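# Remove slotted part from fixture, leave blanks clamped

## Task

Lift the finished part, the one that has the milled slot, out of the fixture and set it down lying flat on the table, while both blanks stay clamped in the fixture exactly where they sit now.

## Robot and tools

Robot: two arms, left_arm (the robot's own left, on the +y side) and right_arm. Each ends in a parallel gripper whose fingers point along the gripper's +z axis and close along its y axis. Left and right are the robot's sides, not sides of a picture.

Scene frame: origin at table-top height (z = 0) straight above the robot's foot; +x points forward over the table, +y to the robot's left, +z up. The table top starts near x = +0.15 m and may be turned relative to the robot. Results report each gripper's end_effector_position in metres (the point between the finger pads, roughly 1 cm behind the tips) and end_effector_quat_wxyz. These can be off by a few centimetres, more at long reach.

Row layout, used by both moving tools: 14 numbers, each in [-1, 1]. First the left_arm's seven: dx, dy, dz, rx, ry, rz, opening; then the right_arm's seven in the same order. Always send all 14, even if one arm stays put. dx..rz are offsets, not poses: they count from that arm's Hand target as it stands when the action or move starts, along the scene axes, and 1.0 equals 0.6 m or 180 degrees. rx, ry, rz form one rotation vector turning the gripper about its Hand target position. A translation longer than 1.0 may be shortened along its direction. Opening is absolute: +1 fully open (0.094 m), -1 closed. Sending six zeros re-requests the current Hand target; sending 0 as an opening commands a half-closed gripper, so repeat the present opening to leave a gripper unchanged.

execute_actions(actions, cameras): actions is a list of actions; each action is a table of up to 15 rows, one row per 1/30 s control step, and the last row is held until 15 steps pass. Every row in an action counts from the same start pose, not from the previous row; a new action starts from the new Hand target, so repeating an offset moves further. An empty list just returns state and images. cameras picks images: omitted, null or ["all"] gives all, [] gives none; an unknown name invalidates the call.

move(target, speed, blend, opening_speed, blocking, cameras): drives straight-line paths toward target, which is one 14-number row or a list of up to 15 rows, every row counted from the same starting Hand targets. speed is top path speed in m/s (0.002 to 4.3, default 0.25; rotation up to twice that in rad/s), one value or one per target. blend, in metres, rounds corners of a list. opening_speed (0.2 or more, per second on the -1..+1 scale) ramps finger commands; use a low value when closing on anything fragile. blocking=false returns after about 0.5 s while the move continues. Paths ignore obstacles and the other arm, last at least 0.5 s and at most 10 s, and fast moves overshoot and hit harder. Avoid paths passing near an arm's own base. The result adds a move: line saying how it ended (done, off_target, moving, held, fault) and any limits (paced = pose clipped, held = steps withheld). Done or off_target says nothing about contact.

wait(seconds, cameras): lets time pass, 0 to 10 s, holding last commands; a running move keeps going. stop(cameras): brakes a running move. zoom_image(camera, region): enlarges [x0, y0, x1, y1] pixels (max 504 by 504) of the latest image from cam_left_wrist or cam_right_wrist. finished_scene(scene): ends the current scene, given its number; irreversible.

Control behaviour: each step the commanded orientation is clipped to within 40 degrees of the measured one. Hand target in a result is the last commanded pose after clipping. Grippers often rest a centimetre or so short of it due to friction and weight; a later command, even all zeros, asks again, and otherwise send the missing distance as an offset. An arm blocked by an object keeps pushing until commanded back past its gripper.

Gripping: grip_measured uses the opening scale; empty it reads up to about 2.7 mm wide; squeezing a hard part reads slightly narrower than the part. Roughly 0.05 below first-contact reading the gripper is at full force (about 50 to 64 N per pad). Release by commanding well above grip_measured. Never close on the other arm's fingers.

Joint readings: Joint positions (last value per arm is gripper opening in m), Joint velocities ("within noise" means at rest) and Joint torques, which include gravity, carry offsets and noise; torques 3 and 4 wrap at ±28 N m.

Cameras: cam_left_wrist (672x504) and cam_right_wrist (672x504), wrist-mounted, with calibration lines (K, distortion, T_world_to_cam) that may be slightly off and lag during motion.

Avoid: dropping the part, releasing it while it moves, fast impacts, shoving the fixture or the clamped blanks, collisions or squeezing between arms, anything leaving the table, and leaving an arm stretched or pushing for long (MOTOR HOT appears near 85 °C; at 100 °C that arm faults and falls). Something may occasionally nudge loose objects.

Each tool is called as name(argument=value, ...) on one line, values as JSON.

## Session

execute_actions(actions=[])

Scene clock: 0.00 s.
left_arm: end_effector_position=(+0.5072, +0.6568, +0.2644) grip_measured=+1.000 end_effector_quat_wxyz=(-0.191, +0.412, -0.786, -0.420) | right_arm: end_effector_position=(+0.3152, -0.0798, +0.3494) grip_measured=+1.000 end_effector_quat_wxyz=(-0.047, +0.888, -0.366, -0.274)
Joint positions: left_arm=[2.209 1.393 0.91 0.278 -0.341 -0.718 0.094] | right_arm=[2.183 0.865 0.385 -0.322 0.16 -2.029 0.094]
Joint velocities: within noise
Joint torques (N m): no reading
Motor temperatures (°C): left_arm=[27 26 26 24 25 27 25] | right_arm=[26 28 26 29 23 25 24]
Heat: left arm: hottest waist 27 °C; right arm: hottest wrist pitch 29 °C.
Hand target: left_arm +0.5056, +0.6562, +0.2627; +0.190, -0.412, +0.787, +0.419 | right_arm +0.3128, -0.0806, +0.3501; -0.045, +0.888, -0.365, -0.276
Tool commands: left_gripper/opening=+1.0 right_gripper/opening=+1.0
camera_calibration:
cam_left_wrist: T_world_to_cam=[[0.77219, -0.329125, -0.543506, -0.0317265], [-0.564318, -0.748353, -0.348586, 0.898507], [-0.292006, 0.575885, -0.763603, 0.0682152], [0, 0, 0, 1]] pos_world=[0.551462, 0.622674, 0.348053]
cam_right_wrist: T_world_to_cam=[[0.689288, 0.711938, -0.134264, -0.115083], [0.693463, -0.701993, -0.162216, -0.186259], [-0.20974, 0.0187065, -0.977578, 0.508664], [0, 0, 0, 1]] pos_world=[0.315177, -0.0583363, 0.451593]

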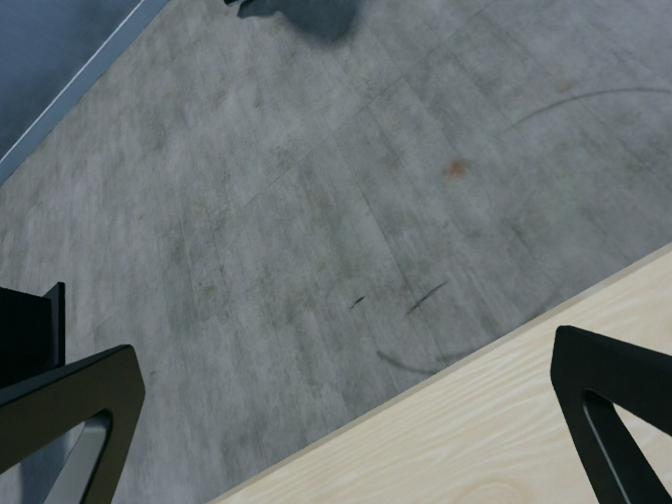

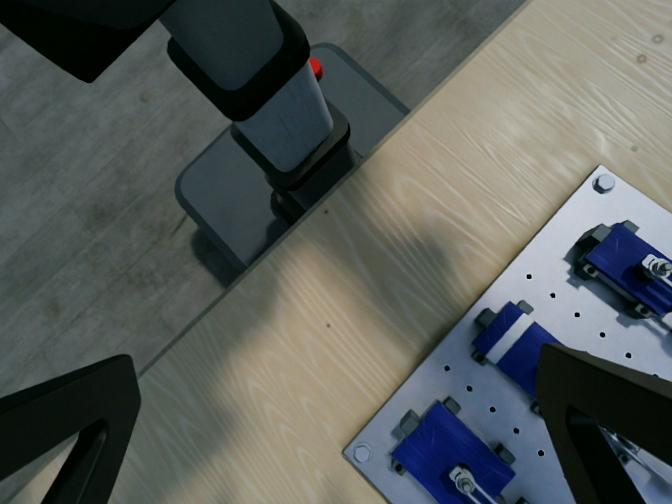

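move(target=[0,0,0,0,0,0,1,0.39,0.145,-0.25,-0.2243,0.0308,-0.7115,0.0], speed=0.42, cameras=["cam_right_wrist"])

Scene clock: 13.27 s.
left_arm: end_effector_position=(+0.5072, +0.6568, +0.2644) grip_measured=+1.000 end_effector_quat_wxyz=(-0.191, +0.412, -0.786, -0.420) | right_arm: end_effector_position=(+0.5538, -0.0068, +0.1997) grip_measured=+0.003 end_effector_quat_wxyz=(-0.007, +0.022, -1.000, +0.008)
Joint positions: left_arm=[2.209 1.393 0.91 0.278 -0.341 -0.718 0.094] | right_arm=[2.212 1.359 0.959 0.018 0.621 0.137 0.047]
Joint velocities: within noise
Joint torques (N m): left_arm=[6.42 -13.1 -0.34 0.62 -0.5 -0.13] | right_arm=[7.41 -9.05 0.49 -0.01 0.17 0.19]
Motor temperatures (°C): left_arm=[27 27 26 24 25 27 25] | right_arm=[26 28 26 29 23 25 24]
Heat: left arm: hottest waist 27 °C; right arm: hottest wrist pitch 29 °C.
Hand target: left_arm +0.5056, +0.6562, +0.2627; +0.190, -0.412, +0.787, +0.419 | right_arm +0.5469, +0.0064, +0.2002; +0.000, -0.025, +1.000, +0.000
Off the commanded pose: left_arm 0.002 m, 0 deg | right_arm 0.015 m, 1 deg.
move: off_target (right_arm)
camera_calibration:
cam_right_wrist: T_world_to_cam=[[0.0186594, -0.999735, 0.0134716, -0.0214075], [-0.931965, -0.0125121, 0.362332, 0.475331], [-0.362067, -0.019316, -0.931952, 0.485918], [0, 0, 0, 1]] pos_world=[0.619326, -0.00606848, 0.280913]
Images, in order (width x height): cam_right_wrist 672x504.

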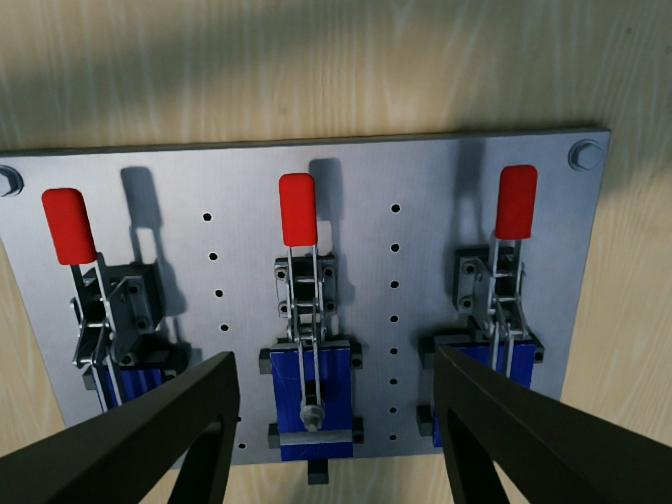

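move(target=[0,0,0,0,0,0,1,0.0105,0.0243,-0.172,0,0,0,0.0], speed=0.25, cameras=["cam_right_wrist"])

Scene clock: 16.87 s.
left_arm: end_effector_position=(+0.5072, +0.6568, +0.2644) grip_measured=+1.000 end_effector_quat_wxyz=(-0.191, +0.412, -0.786, -0.420) | right_arm: end_effector_position=(+0.5521, +0.0280, +0.1043) grip_measured=+0.003 end_effector_quat_wxyz=(+0.002, +0.024, -1.000, -0.006)
Joint positions: left_arm=[2.209 1.393 0.91 0.278 -0.341 -0.718 0.094] | right_arm=[2.154 1.622 1.165 0.072 0.537 0.117 0.047]
Joint velocities: within noise
Joint torques (N m): left_arm=[7.36 -12.51 -0.54 0.66 -0.46 -0.16] | right_arm=[5.89 -10.52 -0.06 0.65 0.01 -0.03]
Motor temperatures (°C): left_arm=[27 27 26 24 25 27 25] | right_arm=[26 28 26 29 23 25 24]
Heat: left arm: hottest waist 27 °C; right arm: hottest wrist pitch 29 °C.
Hand target: left_arm +0.5056, +0.6562, +0.2627; +0.190, -0.412, +0.787, +0.419 | right_arm +0.5533, +0.0209, +0.0970; +0.000, -0.025, +1.000, +0.000
Off the commanded pose: left_arm 0.002 m, 0 deg | right_arm 0.010 m, 1 deg.
move: done
camera_calibration:
cam_right_wrist: T_world_to_cam=[[0.0218278, -0.999657, -0.014477, 0.0158681], [-0.924703, -0.0256918, 0.379821, 0.5033], [-0.380063, 0.00509629, -0.924947, 0.405662], [0, 0, 0, 1]] pos_world=[0.619234, 0.026726, 0.184281]
Images, in order (width x height): cam_right_wrist 672x504.

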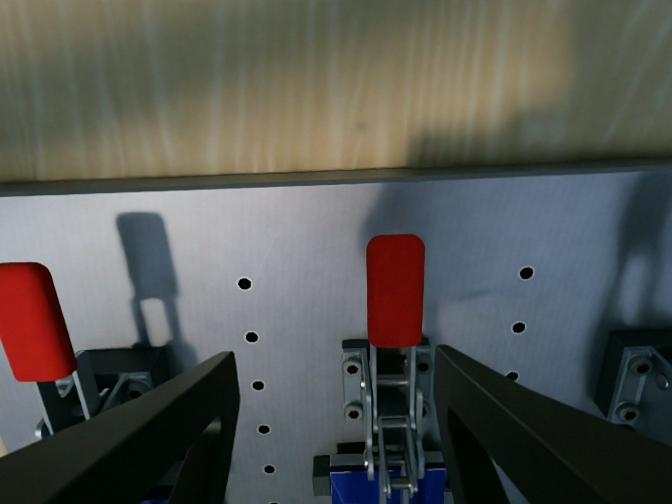

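move(target=[[0,0,0,0,0,0,1,0.005,-0.029,-0.005,0,0,0,0.0],[0,0,0,0,0,0,1,0.006,-0.029,-0.062,0,0,0,0.0]], speed=[0.15,0.15], cameras=["cam_right_wrist"])

Scene clock: 20.90 s.
left_arm: end_effector_position=(+0.5072, +0.6568, +0.2644) grip_measured=+1.000 end_effector_quat_wxyz=(-0.191, +0.412, -0.786, -0.420) | right_arm: end_effector_position=(+0.5571, +0.0129, +0.0686) grip_measured=+0.003 end_effector_quat_wxyz=(+0.001, +0.024, -1.000, -0.007)
Joint positions: left_arm=[2.209 1.393 0.91 0.278 -0.341 -0.718 0.094] | right_arm=[2.094 1.683 1.221 0.092 0.479 0.091 0.047]
Joint velocities: within noise
Joint torques (N m): left_arm=[6.18 -12.16 -0.55 0.79 -0.45 -0.18] | right_arm=[5.13 -10.58 -0.14 0.49 0 -0.02]
Motor temperatures (°C): left_arm=[27 27 26 24 25 27 25] | right_arm=[26 28 26 29 23 25 24]
Heat: left arm: hottest waist 27 °C; right arm: hottest wrist pitch 29 °C.
Hand target: left_arm +0.5056, +0.6562, +0.2627; +0.190, -0.412, +0.787, +0.419 | right_arm +0.5567, +0.0037, +0.0598; +0.000, -0.026, +1.000, +0.000
Off the commanded pose: left_arm 0.002 m, 0 deg | right_arm 0.013 m, 1 deg.
move: off_target (right_arm)
camera_calibration:
cam_right_wrist: T_world_to_cam=[[0.0212463, -0.999621, -0.017519, 0.000666285], [-0.925657, -0.0262893, 0.377449, 0.521873], [-0.377766, 0.00819721, -0.925865, 0.373435], [0, 0, 0, 1]] pos_world=[0.624133, 0.0113246, 0.148782]
Images, in order (width x height): cam_right_wrist 672x504.

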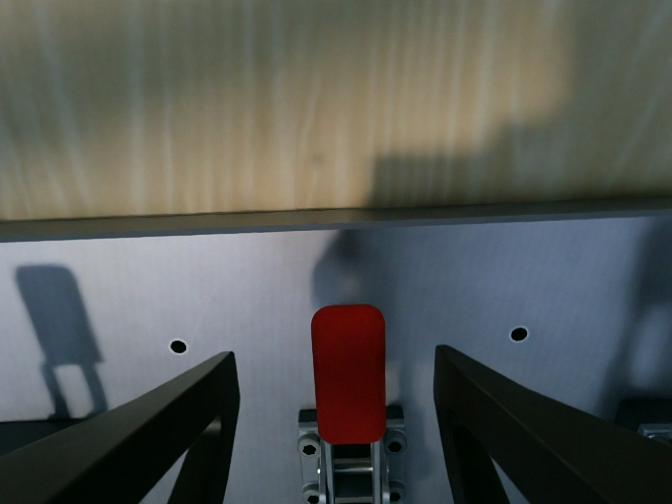

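move(target=[[0,0,0,0,0,0,1,-0.0045,-0.005,-0.0205,0,0,0,0.0],[0,0,0,0,0,0,1,-0.0045,-0.005,-0.0205,0,0,0,-0.75],[0,0,0,0,0,0,1,-0.0245,-0.006,0.0345,0,0,0,-0.75],[0,0,0,0,0,0,1,-0.0545,-0.0075,0.0795,0,0,0,-0.75],[0,0,0,0,0,0,1,-0.0965,-0.0097,0.1065,0,0,0,-0.75]], speed=[0.12,0.1,0.08,0.08,0.08], opening_speed=1.5, cameras=["cam_right_wrist"])

Scene clock: 27.93 s.
left_arm: end_effector_position=(+0.5072, +0.6568, +0.2644) grip_measured=+1.000 end_effector_quat_wxyz=(-0.191, +0.412, -0.786, -0.420) | right_arm: end_effector_position=(+0.5135, +0.0054, +0.0976) grip_measured=-0.647 end_effector_quat_wxyz=(-0.009, +0.023, -1.000, -0.007)
Joint positions: left_arm=[2.209 1.393 0.91 0.278 -0.341 -0.718 0.094] | right_arm=[2.12 1.634 1.048 0.233 0.506 0.092 0.017]
Joint velocities: within noise
Joint torques (N m): left_arm=[7.3 -13.45 -0.65 0.72 -0.5 -0.15] | right_arm=[7.77 -14.21 -6.48 0.02 1.21 0.23]
Motor temperatures (°C): left_arm=[27 27 26 24 25 27 25] | right_arm=[26 29 26 29 23 25 24]
Heat: left arm: hottest waist 27 °C; right arm: hottest shoulder 29 °C.
Hand target: left_arm +0.5056, +0.6562, +0.2627; +0.190, -0.412, +0.787, +0.419 | right_arm +0.4988, -0.0022, +0.1237; +0.000, -0.025, +1.000, +0.000
Off the commanded pose: left_arm 0.002 m, 0 deg | right_arm 0.031 m, 1 deg.
move: off_target (right_arm); target 2's new opening was sent with right_arm's hand 0.015 m and 1 deg from that target
camera_calibration:
cam_right_wrist: T_world_to_cam=[[0.0203177, -0.999648, -0.0170455, -0.00488741], [-0.932794, -0.0250895, 0.359536, 0.475723], [-0.359837, 0.00859501, -0.932976, 0.37538], [0, 0, 0, 1]] pos_world=[0.578927, 0.00382355, 0.179098]
Images, in order (width x height): cam_right_wrist 672x504.

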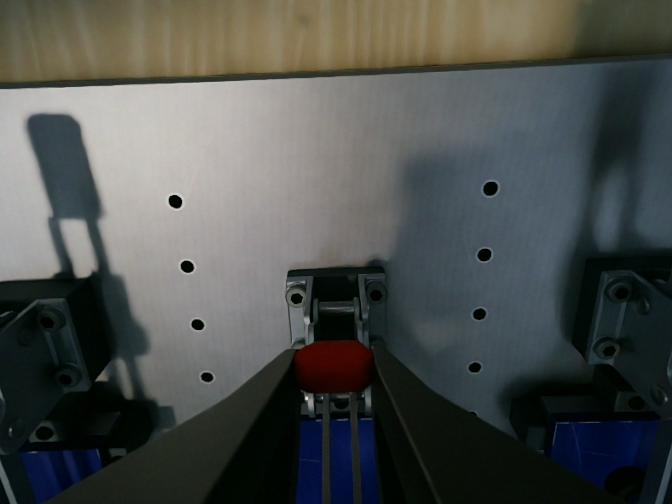

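move(target=[[0,0,0,0,0,0,1,0.017,0.001,-0.042,0,0,0,-0.75],[0,0,0,0,0,0,1,0.017,0.001,-0.042,0,0,0,-0.2],[0,0,0,0,0,0,1,0.017,0.001,0.13,0,0,0,-0.2],[0,0,0,0,0,0,1,-0.149,-0.003,-0.0145,0.0076,-0.1498,0,0.7]], speed=[0.1,0.1,0.25,0.25], opening_speed=2, blend=[0,0,0.03,0], cameras=["cam_right_wrist"])

Scene clock: 36.83 s.
left_arm: end_effector_position=(+0.5072, +0.6568, +0.2644) grip_measured=+1.000 end_effector_quat_wxyz=(-0.191, +0.412, -0.786, -0.420) | right_arm: end_effector_position=(+0.4070, +0.0068, +0.1208) grip_measured=+0.696 end_effector_quat_wxyz=(+0.229, -0.024, +0.973, +0.017)
Joint positions: left_arm=[2.209 1.393 0.91 0.278 -0.341 -0.718 0.094] | right_arm=[2.171 1.998 0.773 1.382 0.532 -0.166 0.08]
Joint velocities: within noise
Joint torques (N m): left_arm=[5.71 -13.74 -0.13 0.62 -0.42 -0.18] | right_arm=[5.13 -6.18 -4 1.4 -0.07 -0.02]
Motor temperatures (°C): left_arm=[27 27 26 24 25 27 25] | right_arm=[26 29 26 29 24 25 24]
Heat: left arm: hottest waist 27 °C; right arm: hottest shoulder 29 °C.
Hand target: left_arm +0.5056, +0.6562, +0.2627; +0.190, -0.412, +0.787, +0.419 | right_arm +0.4096, -0.0038, +0.1150; +0.234, -0.025, +0.972, +0.006
Off the commanded pose: left_arm 0.002 m, 0 deg | right_arm 0.012 m, 1 deg.
move: off_target (right_arm); target 4's new opening was sent with right_arm's hand 0.012 m and 1 deg from that target
camera_calibration:
cam_right_wrist: T_world_to_cam=[[0.0320385, -0.998845, -0.0357971, -0.00345099], [-0.9967, -0.0292562, -0.0757162, 0.446703], [0.0745815, 0.0381048, -0.996487, 0.189272], [0, 0, 0, 1]] pos_world=[0.431223, 0.00240962, 0.222306]
Images, in order (width x height): cam_right_wrist 672x504.

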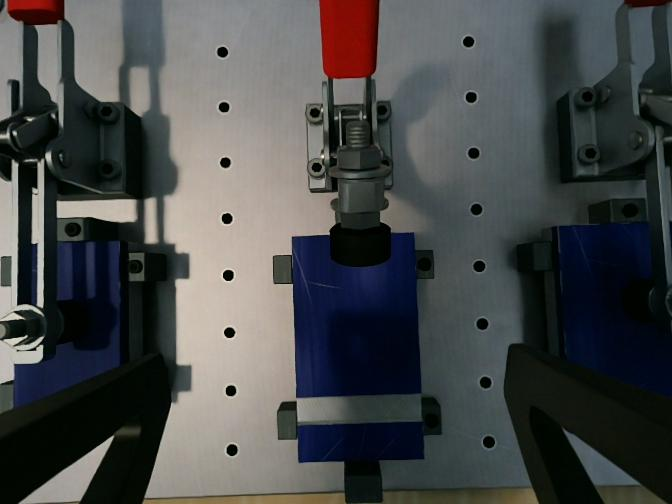

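move(target=[0,0,0,0,0,0,1,-0.0177,-0.0065,-0.089,0,0,0,0.7], speed=0.2, cameras=["cam_right_wrist"])

Scene clock: 41.43 s.
left_arm: end_effector_position=(+0.5072, +0.6568, +0.2644) grip_measured=+1.000 end_effector_quat_wxyz=(-0.191, +0.412, -0.786, -0.420) | right_arm: end_effector_position=(+0.4004, +0.0016, +0.0683) grip_measured=+0.697 end_effector_quat_wxyz=(+0.235, -0.026, +0.972, +0.014)
Joint positions: left_arm=[2.209 1.393 0.91 0.278 -0.341 -0.718 0.094] | right_arm=[2.107 2.112 0.896 1.382 0.472 -0.166 0.08]
Joint velocities: within noise
Joint torques (N m): left_arm=[6.77 -11.87 -0.5 0.85 -0.52 -0.17] | right_arm=[5.66 -5.71 -4.08 0.98 -0.05 0.11]
Motor temperatures (°C): left_arm=[27 27 26 24 25 27 25] | right_arm=[26 29 27 29 23 25 24]
Heat: left arm: hottest waist 27 °C; right arm: hottest shoulder 29 °C.
Hand target: left_arm +0.5056, +0.6562, +0.2627; +0.190, -0.412, +0.787, +0.419 | right_arm +0.3988, -0.0079, +0.0616; +0.234, -0.025, +0.972, +0.006
Off the commanded pose: left_arm 0.002 m, 0 deg | right_arm 0.012 m, 1 deg.
move: off_target (right_arm)
camera_calibration:
cam_right_wrist: T_world_to_cam=[[0.0343302, -0.998996, -0.0287959, -0.0117135], [-0.995573, -0.0316617, -0.0884972, 0.436332], [0.0874966, 0.0317065, -0.99566, 0.132416], [0, 0, 0, 1]] pos_world=[0.423216, -0.0020852, 0.170118]
Images, in order (width x height): cam_right_wrist 672x504.

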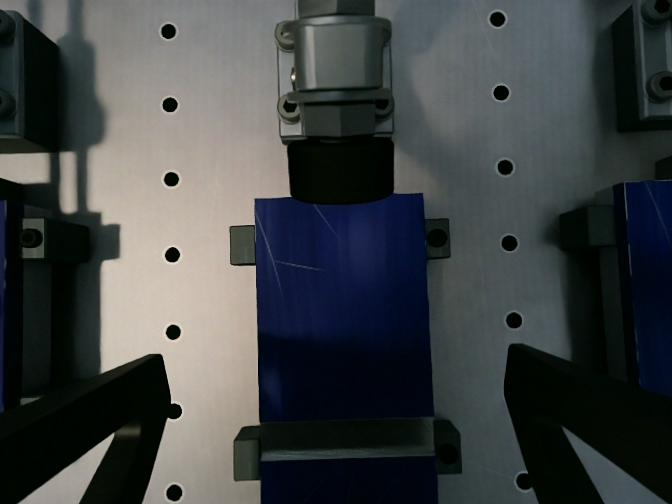

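move(target=[[0,0,0,0,0,0,1,0.011,-0.0017,-0.01,0,0,0,0.7],[0,0,0,0,0,0,1,0.011,-0.0017,-0.048,0,0,0,0.7]], speed=0.12, cameras=["cam_right_wrist"])

Scene clock: 45.73 s.
left_arm: end_effector_position=(+0.5072, +0.6568, +0.2644) grip_measured=+1.000 end_effector_quat_wxyz=(-0.191, +0.412, -0.786, -0.420) | right_arm: end_effector_position=(+0.4108, +0.0017, +0.0417) grip_measured=+0.697 end_effector_quat_wxyz=(+0.241, -0.025, +0.970, +0.014)
Joint positions: left_arm=[2.209 1.393 0.91 0.278 -0.341 -0.718 0.094] | right_arm=[2.079 2.144 0.974 1.347 0.442 -0.166 0.08]
Joint velocities: within noise
Joint torques (N m): left_arm=[6.95 -12.69 -0.34 0.81 -0.47 -0.22] | right_arm=[5.66 -5.89 -3.95 0.58 -0.04 0.15]
Motor temperatures (°C): left_arm=[27 27 26 24 25 27 25] | right_arm=[26 29 27 29 23 25 24]
Heat: left arm: hottest waist 27 °C; right arm: hottest shoulder 29 °C.
Hand target: left_arm +0.5056, +0.6562, +0.2627; +0.190, -0.412, +0.787, +0.419 | right_arm +0.4053, -0.0088, +0.0328; +0.234, -0.025, +0.972, +0.006
Off the commanded pose: left_arm 0.002 m, 0 deg | right_arm 0.015 m, 1 deg.
move: off_target (right_arm)
camera_calibration:
cam_right_wrist: T_world_to_cam=[[0.0334566, -0.99902, -0.0289826, -0.0123794], [-0.994406, -0.030367, -0.10117, 0.444376], [0.100191, 0.0322052, -0.994447, 0.0997807], [0, 0, 0, 1]] pos_world=[0.432307, -0.00208634, 0.143826]
Images, in order (width x height): cam_right_wrist 672x504.

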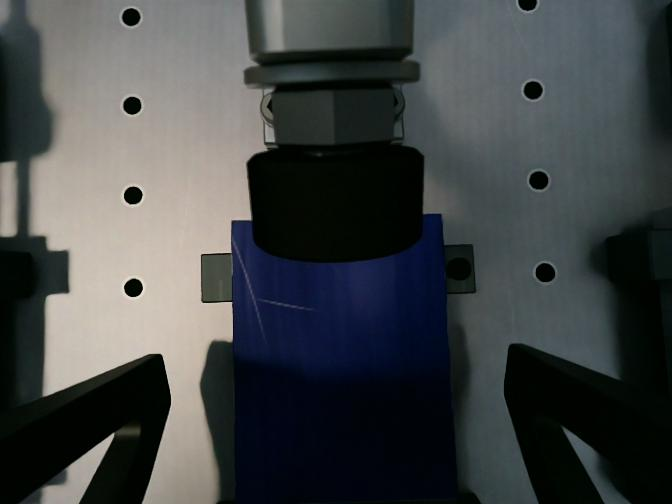

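move(target=[[0,0,0,0,0,0,1,-0.001,-0.001,-0.0075,0,0,0,0.7],[0,0,0,0,0,0,1,-0.001,-0.001,-0.0075,0,0,0,-0.2]], speed=0.12, opening_speed=1.5, cameras=["cam_right_wrist"])

Scene clock: 49.43 s.
left_arm: end_effector_position=(+0.5072, +0.6568, +0.2644) grip_measured=+1.000 end_effector_quat_wxyz=(-0.191, +0.412, -0.786, -0.420) | right_arm: end_effector_position=(+0.4115, +0.0006, +0.0375) grip_measured=+0.048 end_effector_quat_wxyz=(+0.242, -0.025, +0.970, +0.012)
Joint positions: left_arm=[2.209 1.393 0.91 0.278 -0.341 -0.718 0.094] | right_arm=[2.073 2.151 0.985 1.344 0.439 -0.166 0.049]
Joint velocities: within noise
Joint torques (N m): left_arm=[6.89 -12.45 -0.32 0.64 -0.55 -0.19] | right_arm=[5.54 -5.95 -3.9 0.55 -0.11 0.18]
Motor temperatures (°C): left_arm=[27 27 26 24 25 27 25] | right_arm=[26 29 27 29 23 25 24]
Heat: left arm: hottest waist 27 °C; right arm: hottest shoulder 29 °C.
Hand target: left_arm +0.5056, +0.6562, +0.2627; +0.190, -0.412, +0.787, +0.419 | right_arm +0.4049, -0.0095, +0.0283; +0.234, -0.025, +0.972, +0.006
Off the commanded pose: left_arm 0.002 m, 0 deg | right_arm 0.015 m, 1 deg.
move: off_target (right_arm); target 2's new opening was sent with right_arm's hand 0.017 m and 1 deg from that target
camera_calibration:
cam_right_wrist: T_world_to_cam=[[0.0327101, -0.999097, -0.0270977, -0.0133598], [-0.994269, -0.0297673, -0.102677, 0.444673], [0.101778, 0.030301, -0.994346, 0.0948684], [0, 0, 0, 1]] pos_world=[0.432906, -0.00298567, 0.139628]
Images, in order (width x height): cam_right_wrist 672x504.

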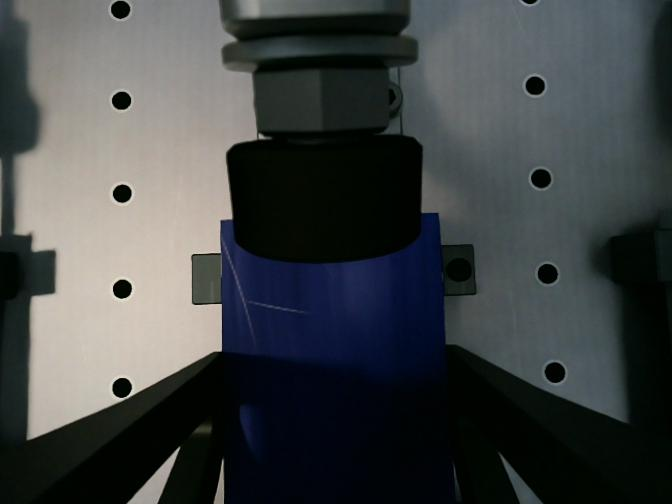

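move(target=[0,0,0,0,0,0,1,0,0,0.108,0,0,0,-0.2], speed=0.12, cameras=["cam_right_wrist"])

Scene clock: 54.40 s.
left_arm: end_effector_position=(+0.5072, +0.6568, +0.2644) grip_measured=+1.000 end_effector_quat_wxyz=(-0.191, +0.412, -0.786, -0.420) | right_arm: end_effector_position=(+0.4100, -0.0175, +0.0752) grip_measured=+0.048 end_effector_quat_wxyz=(+0.234, -0.021, +0.972, -0.006)
Joint positions: left_arm=[2.209 1.393 0.91 0.278 -0.341 -0.718 0.094] | right_arm=[2.089 2.071 0.864 1.376 0.493 -0.166 0.049]
Joint velocities: within noise
Joint torques (N m): left_arm=[5.3 -13.04 -0.5 0.62 -0.45 -0.17] | right_arm=[8.47 -7.82 -7.28 1.54 0.1 0.08]
Motor temperatures (°C): left_arm=[27 27 26 24 25 27 25] | right_arm=[26 29 27 29 23 25 24]
Heat: left arm: hottest waist 27 °C; right arm: hottest shoulder 29 °C.
Hand target: left_arm +0.5056, +0.6562, +0.2627; +0.190, -0.412, +0.787, +0.419 | right_arm +0.4048, -0.0095, +0.0930; +0.234, -0.025, +0.972, +0.006
Off the commanded pose: left_arm 0.002 m, 0 deg | right_arm 0.020 m, 1 deg.
move: off_target (right_arm)
camera_calibration:
cam_right_wrist: T_world_to_cam=[[0.0171935, -0.999831, 0.00654399, -0.0265721], [-0.995999, -0.017701, -0.0875943, 0.446364], [0.0876953, -0.00501175, -0.996135, 0.1383], [0, 0, 0, 1]] pos_world=[0.432906, -0.0179735, 0.177039]
Images, in order (width x height): cam_right_wrist 672x504.

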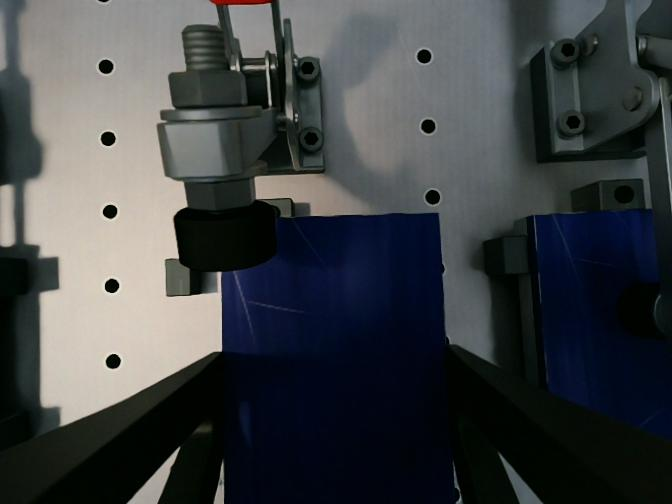

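move(target=[[0,0,0,0,0,0,1,0,0,0.015,0,0,0,-0.2],[0,0,0,0,0,0,1,-0.075,-0.004,0.022,0,0,0,-0.2],[0,0,0,0,0,0,1,-0.075,-0.004,0.13,0,0,0,-0.2],[0,0,0,0,0,0,1,-0.005,-0.425,0.13,0,0,0,-0.2],[0,0,0,0,0,0,1,-0.005,-0.434,0.05,0,0,0,-0.2]], speed=[0.1,0.12,0.25,0.35,0.25], blend=[0,0.01,0.04,0.03,0], cameras=["cam_right_wrist"])

Scene clock: 59.43 s.
left_arm: end_effector_position=(+0.5072, +0.6568, +0.2644) grip_measured=+1.000 end_effector_quat_wxyz=(-0.191, +0.412, -0.786, -0.420) | right_arm: end_effector_position=(+0.4076, -0.2649, +0.1263) grip_measured=+0.048 end_effector_quat_wxyz=(+0.241, -0.031, +0.970, +0.008)
Joint positions: left_arm=[2.209 1.393 0.91 0.278 -0.341 -0.718 0.094] | right_arm=[1.519 1.894 0.55 1.506 -0.101 -0.086 0.049]
Joint velocities: within noise
Joint torques (N m): left_arm=[6.53 -12.45 -0.57 0.66 -0.48 -0.21] | right_arm=[-1.14 -6.3 -5.75 0.66 -0.04 0.22]
Motor temperatures (°C): left_arm=[27 27 26 24 25 27 25] | right_arm=[27 29 28 29 23 25 25]
Heat: left arm: hottest waist 27 °C; right arm: hottest shoulder 29 °C.
Hand target: left_arm +0.5056, +0.6562, +0.2627; +0.190, -0.412, +0.787, +0.419 | right_arm +0.4018, -0.2699, +0.1230; +0.234, -0.025, +0.972, +0.006
Off the commanded pose: left_arm 0.002 m, 0 deg | right_arm 0.008 m, 1 deg.
move: done; blend cut to 0.0324 m at target 3, 0.0242 m at target 4
camera_calibration:
cam_right_wrist: T_world_to_cam=[[0.0420006, -0.999008, -0.0148185, -0.281439], [-0.993976, -0.0402771, -0.10193, 0.438965], [0.101232, 0.0190104, -0.994681, 0.188966], [0, 0, 0, 1]] pos_world=[0.429012, -0.267072, 0.228534]
Images, in order (width x height): cam_right_wrist 672x504.

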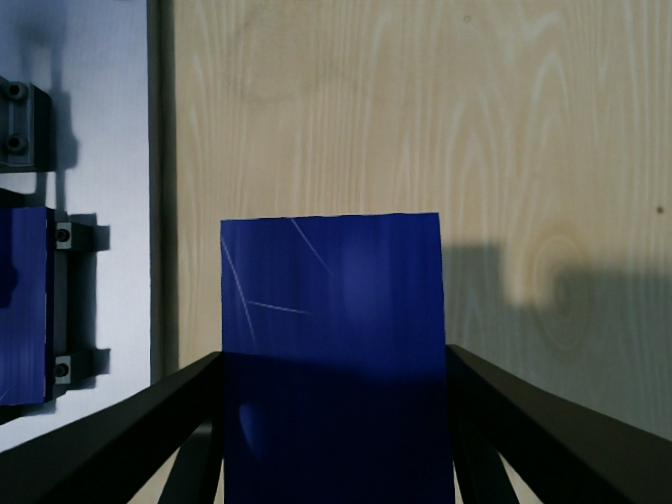

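move(target=[[0,0,0,0,0,0,1,0,0,-0.155,0,0,0,-0.2],[0,0,0,0,0,0,1,0,0,-0.179,0,0,0,-0.2]], speed=[0.2,0.04], cameras=["cam_right_wrist"])

Scene clock: 62.47 s.
left_arm: end_effector_position=(+0.5072, +0.6568, +0.2644) grip_measured=+1.000 end_effector_quat_wxyz=(-0.191, +0.412, -0.786, -0.420) | right_arm: end_effector_position=(+0.4087, -0.2717, +0.0193) grip_measured=+0.048 end_effector_quat_wxyz=(+0.241, -0.029, +0.970, +0.004)
Joint positions: left_arm=[2.209 1.393 0.91 0.278 -0.341 -0.718 0.094] | right_arm=[1.519 2.095 0.855 1.402 -0.092 -0.086 0.049]
Joint velocities: within noise
Joint torques (N m): left_arm=[5.6 -12.86 -0.65 0.68 -0.45 -0.16] | right_arm=[-0.15 -5.66 -5.12 0.81 0.13 0.17]
Motor temperatures (°C): left_arm=[27 27 26 24 25 27 25] | right_arm=[26 29 28 29 23 25 25]
Heat: left arm: hottest waist 27 °C; right arm: hottest shoulder 29 °C.
Hand target: left_arm +0.5056, +0.6562, +0.2627; +0.190, -0.412, +0.787, +0.419 | right_arm +0.4018, -0.2698, +0.0156; +0.234, -0.025, +0.972, +0.006
Off the commanded pose: left_arm 0.002 m, 0 deg | right_arm 0.008 m, 1 deg.
move: done
camera_calibration:
cam_right_wrist: T_world_to_cam=[[0.0373327, -0.999275, -0.0074515, -0.288128], [-0.994144, -0.0363822, -0.101754, 0.430108], [0.101409, 0.0112066, -0.994782, 0.0802391], [0, 0, 0, 1]] pos_world=[0.430209, -0.27317, 0.121439]
Images, in order (width x height): cam_right_wrist 672x504.

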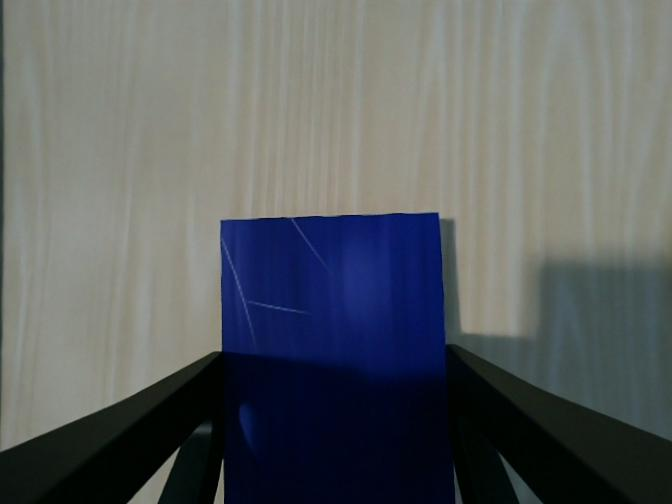

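move(target=[0,0,0,0,0,0,1,0,0,-0.01,0,0,0,-0.2], speed=0.04, cameras=[])

Scene clock: 64.50 s.
left_arm: end_effector_position=(+0.5072, +0.6568, +0.2644) grip_measured=+1.000 end_effector_quat_wxyz=(-0.191, +0.412, -0.786, -0.420) | right_arm: end_effector_position=(+0.4088, -0.2721, +0.0135) grip_measured=+0.048 end_effector_quat_wxyz=(+0.241, -0.029, +0.970, +0.003)
Joint positions: left_arm=[2.209 1.393 0.91 0.278 -0.341 -0.718 0.094] | right_arm=[1.519 2.106 0.873 1.396 -0.092 -0.086 0.049]
Joint velocities: within noise
Joint torques (N m): left_arm=[6.01 -12.51 -0.46 0.66 -0.51 -0.14] | right_arm=[-0.44 -5.83 -5.16 0.68 0.13 0.16]
Motor temperatures (°C): left_arm=[27 27 26 24 25 27 25] | right_arm=[26 29 28 29 23 25 25]
Heat: left arm: hottest waist 27 °C; right arm: hottest shoulder 29 °C.
Hand target: left_arm +0.5056, +0.6562, +0.2627; +0.190, -0.412, +0.787, +0.419 | right_arm +0.4018, -0.2698, +0.0096; +0.234, -0.025, +0.972, +0.006
Off the commanded pose: left_arm 0.002 m, 0 deg | right_arm 0.008 m, 1 deg.
move: done
No camera images: "cameras" was empty.

move(target=[0,0,0,0,0,0,1,0,0,-0.01,0,0,0,-0.2], speed=0.04, cameras=["cam_right_wrist"])

Scene clock: 66.23 s.
left_arm: end_effector_position=(+0.5072, +0.6568, +0.2644) grip_measured=+1.000 end_effector_quat_wxyz=(-0.191, +0.412, -0.786, -0.420) | right_arm: end_effector_position=(+0.4089, -0.2721, +0.0131) grip_measured=+0.048 end_effector_quat_wxyz=(+0.242, -0.029, +0.970, +0.003)
Joint positions: left_arm=[2.209 1.393 0.91 0.278 -0.341 -0.718 0.094] | right_arm=[1.519 2.107 0.874 1.396 -0.091 -0.086 0.049]
Joint velocities: within noise
Joint torques (N m): left_arm=[6.89 -12.92 -0.54 0.65 -0.42 -0.18] | right_arm=[-0.21 -5.3 -4.01 0.47 0.13 0.18]
Motor temperatures (°C): left_arm=[27 27 26 24 25 27 25] | right_arm=[26 29 28 29 23 25 25]
Heat: left arm: hottest waist 27 °C; right arm: hottest shoulder 29 °C.
Hand target: left_arm +0.5056, +0.6562, +0.2627; +0.190, -0.412, +0.787, +0.419 | right_arm +0.4018, -0.2698, +0.0036; +0.234, -0.025, +0.972, +0.006
Off the commanded pose: left_arm 0.002 m, 0 deg | right_arm 0.012 m, 1 deg.
move: off_target (right_arm)
camera_calibration:
cam_right_wrist: T_world_to_cam=[[0.03696, -0.999295, -0.00666074, -0.288513], [-0.994086, -0.0360846, -0.102424, 0.429705], [0.102112, 0.0104069, -0.994719, 0.0736381], [0, 0, 0, 1]] pos_world=[0.430308, -0.27357, 0.11534]
Images, in order (width x height): cam_right_wrist 672x504.

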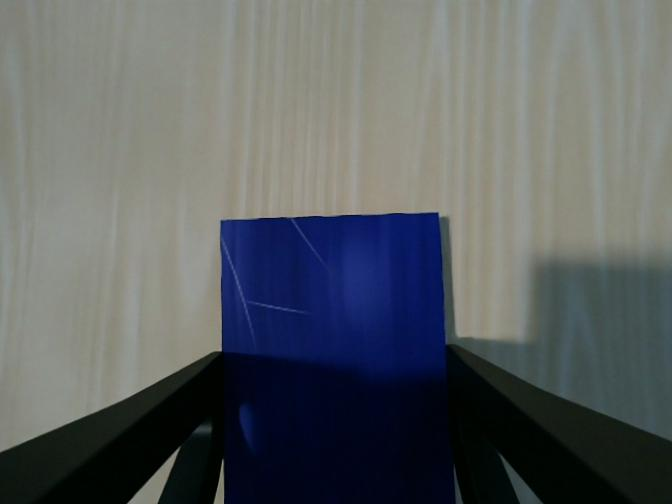

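move(target=[[0,0,0,0,0,0,1,0,0,0.007,0,0,0,-0.2],[0,0,0,0,0,0,1,0,0,0.007,0,0,0,0.25]], speed=[0.05,0.1], opening_speed=0.3, cameras=["cam_right_wrist"])

Scene clock: 73.83 s.
left_arm: end_effector_position=(+0.5072, +0.6568, +0.2644) grip_measured=+1.000 end_effector_quat_wxyz=(-0.191, +0.412, -0.786, -0.420) | right_arm: end_effector_position=(+0.4092, -0.2722, +0.0125) grip_measured=+0.246 end_effector_quat_wxyz=(+0.242, -0.029, +0.970, +0.003)
Joint positions: left_arm=[2.209 1.393 0.91 0.278 -0.341 -0.718 0.094] | right_arm=[1.519 2.108 0.876 1.396 -0.091 -0.085 0.059]
Joint velocities: within noise
Joint torques (N m): left_arm=[7.18 -13.27 -0.47 0.59 -0.46 -0.18] | right_arm=[-0.32 -5.89 -5.05 0.59 0.1 0.16]
Motor temperatures (°C): left_arm=[27 27 26 24 25 27 25] | right_arm=[26 29 28 29 23 25 25]
Heat: left arm: hottest waist 27 °C; right arm: hottest shoulder 29 °C.
Hand target: left_arm +0.5056, +0.6562, +0.2627; +0.190, -0.412, +0.787, +0.419 | right_arm +0.4018, -0.2698, +0.0078; +0.234, -0.025, +0.972, +0.006
Off the commanded pose: left_arm 0.002 m, 0 deg | right_arm 0.009 m, 1 deg.
move: done
camera_calibration:
cam_right_wrist: T_world_to_cam=[[0.0363926, -0.999314, -0.00688001, -0.288361], [-0.993994, -0.0354861, -0.103522, 0.430088], [0.103207, 0.0106061, -0.994603, 0.0725923], [0, 0, 0, 1]] pos_world=[0.430507, -0.273671, 0.11474]
Images, in order (width x height): cam_right_wrist 672x504.

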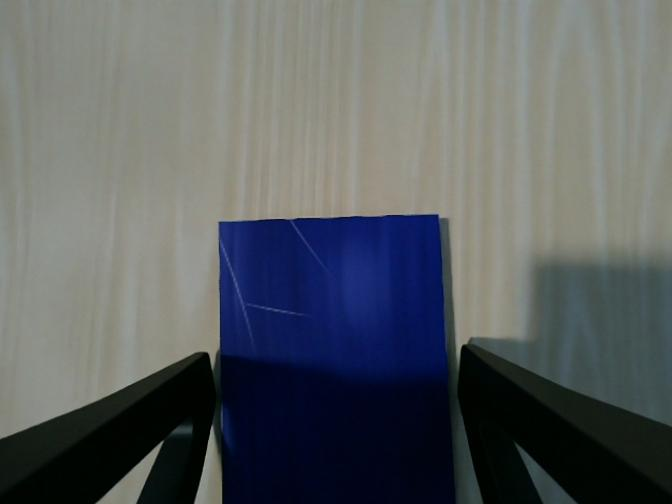

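move(target=[0,0,0,0,0,0,1,-0.02,0,0.18,0,0,0,0.35], speed=0.25, cameras=["cam_right_wrist"])

Scene clock: 77.13 s.
left_arm: end_effector_position=(+0.5072, +0.6568, +0.2644) grip_measured=+1.000 end_effector_quat_wxyz=(-0.191, +0.412, -0.786, -0.420) | right_arm: end_effector_position=(+0.3984, -0.2655, +0.1003) grip_measured=+0.347 end_effector_quat_wxyz=(+0.241, -0.030, +0.970, +0.008)
Joint positions: left_arm=[2.209 1.393 0.91 0.278 -0.341 -0.718 0.094] | right_arm=[1.519 1.974 0.618 1.519 -0.102 -0.084 0.063]
Joint velocities: within noise
Joint torques (N m): left_arm=[7.24 -12.45 -0.57 0.83 -0.47 -0.17] | right_arm=[-1.03 -7.77 -9.37 1.52 -0.01 0.19]
Motor temperatures (°C): left_arm=[27 27 26 24 25 27 25] | right_arm=[26 29 28 29 23 25 25]
Heat: left arm: hottest waist 27 °C; right arm: hottest shoulder 29 °C.
Hand target: left_arm +0.5056, +0.6562, +0.2627; +0.190, -0.412, +0.787, +0.419 | right_arm +0.3899, -0.2698, +0.1158; +0.234, -0.025, +0.972, +0.006
Off the commanded pose: left_arm 0.002 m, 0 deg | right_arm 0.018 m, 1 deg.
move: off_target (right_arm)
camera_calibration:
cam_right_wrist: T_world_to_cam=[[0.0400817, -0.999056, -0.0167225, -0.281063], [-0.994056, -0.0381744, -0.101961, 0.427729], [0.101227, 0.0207098, -0.994648, 0.164402], [0, 0, 0, 1]] pos_world=[0.419811, -0.267875, 0.202433]
Images, in order (width x height): cam_right_wrist 672x504.

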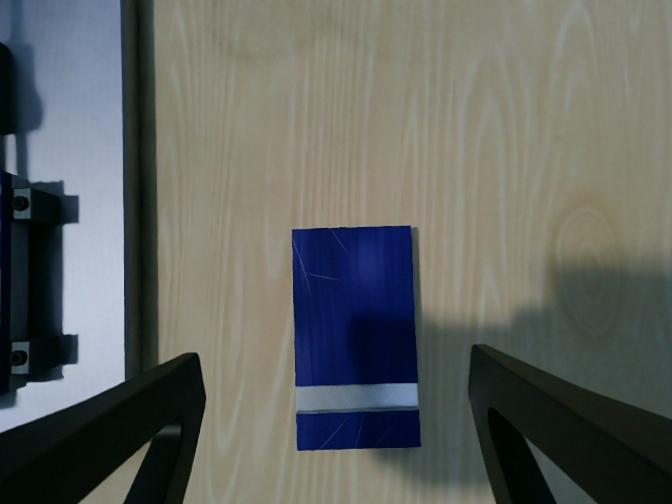

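finished_scene(scene=3)

The scene is finished: the task was done.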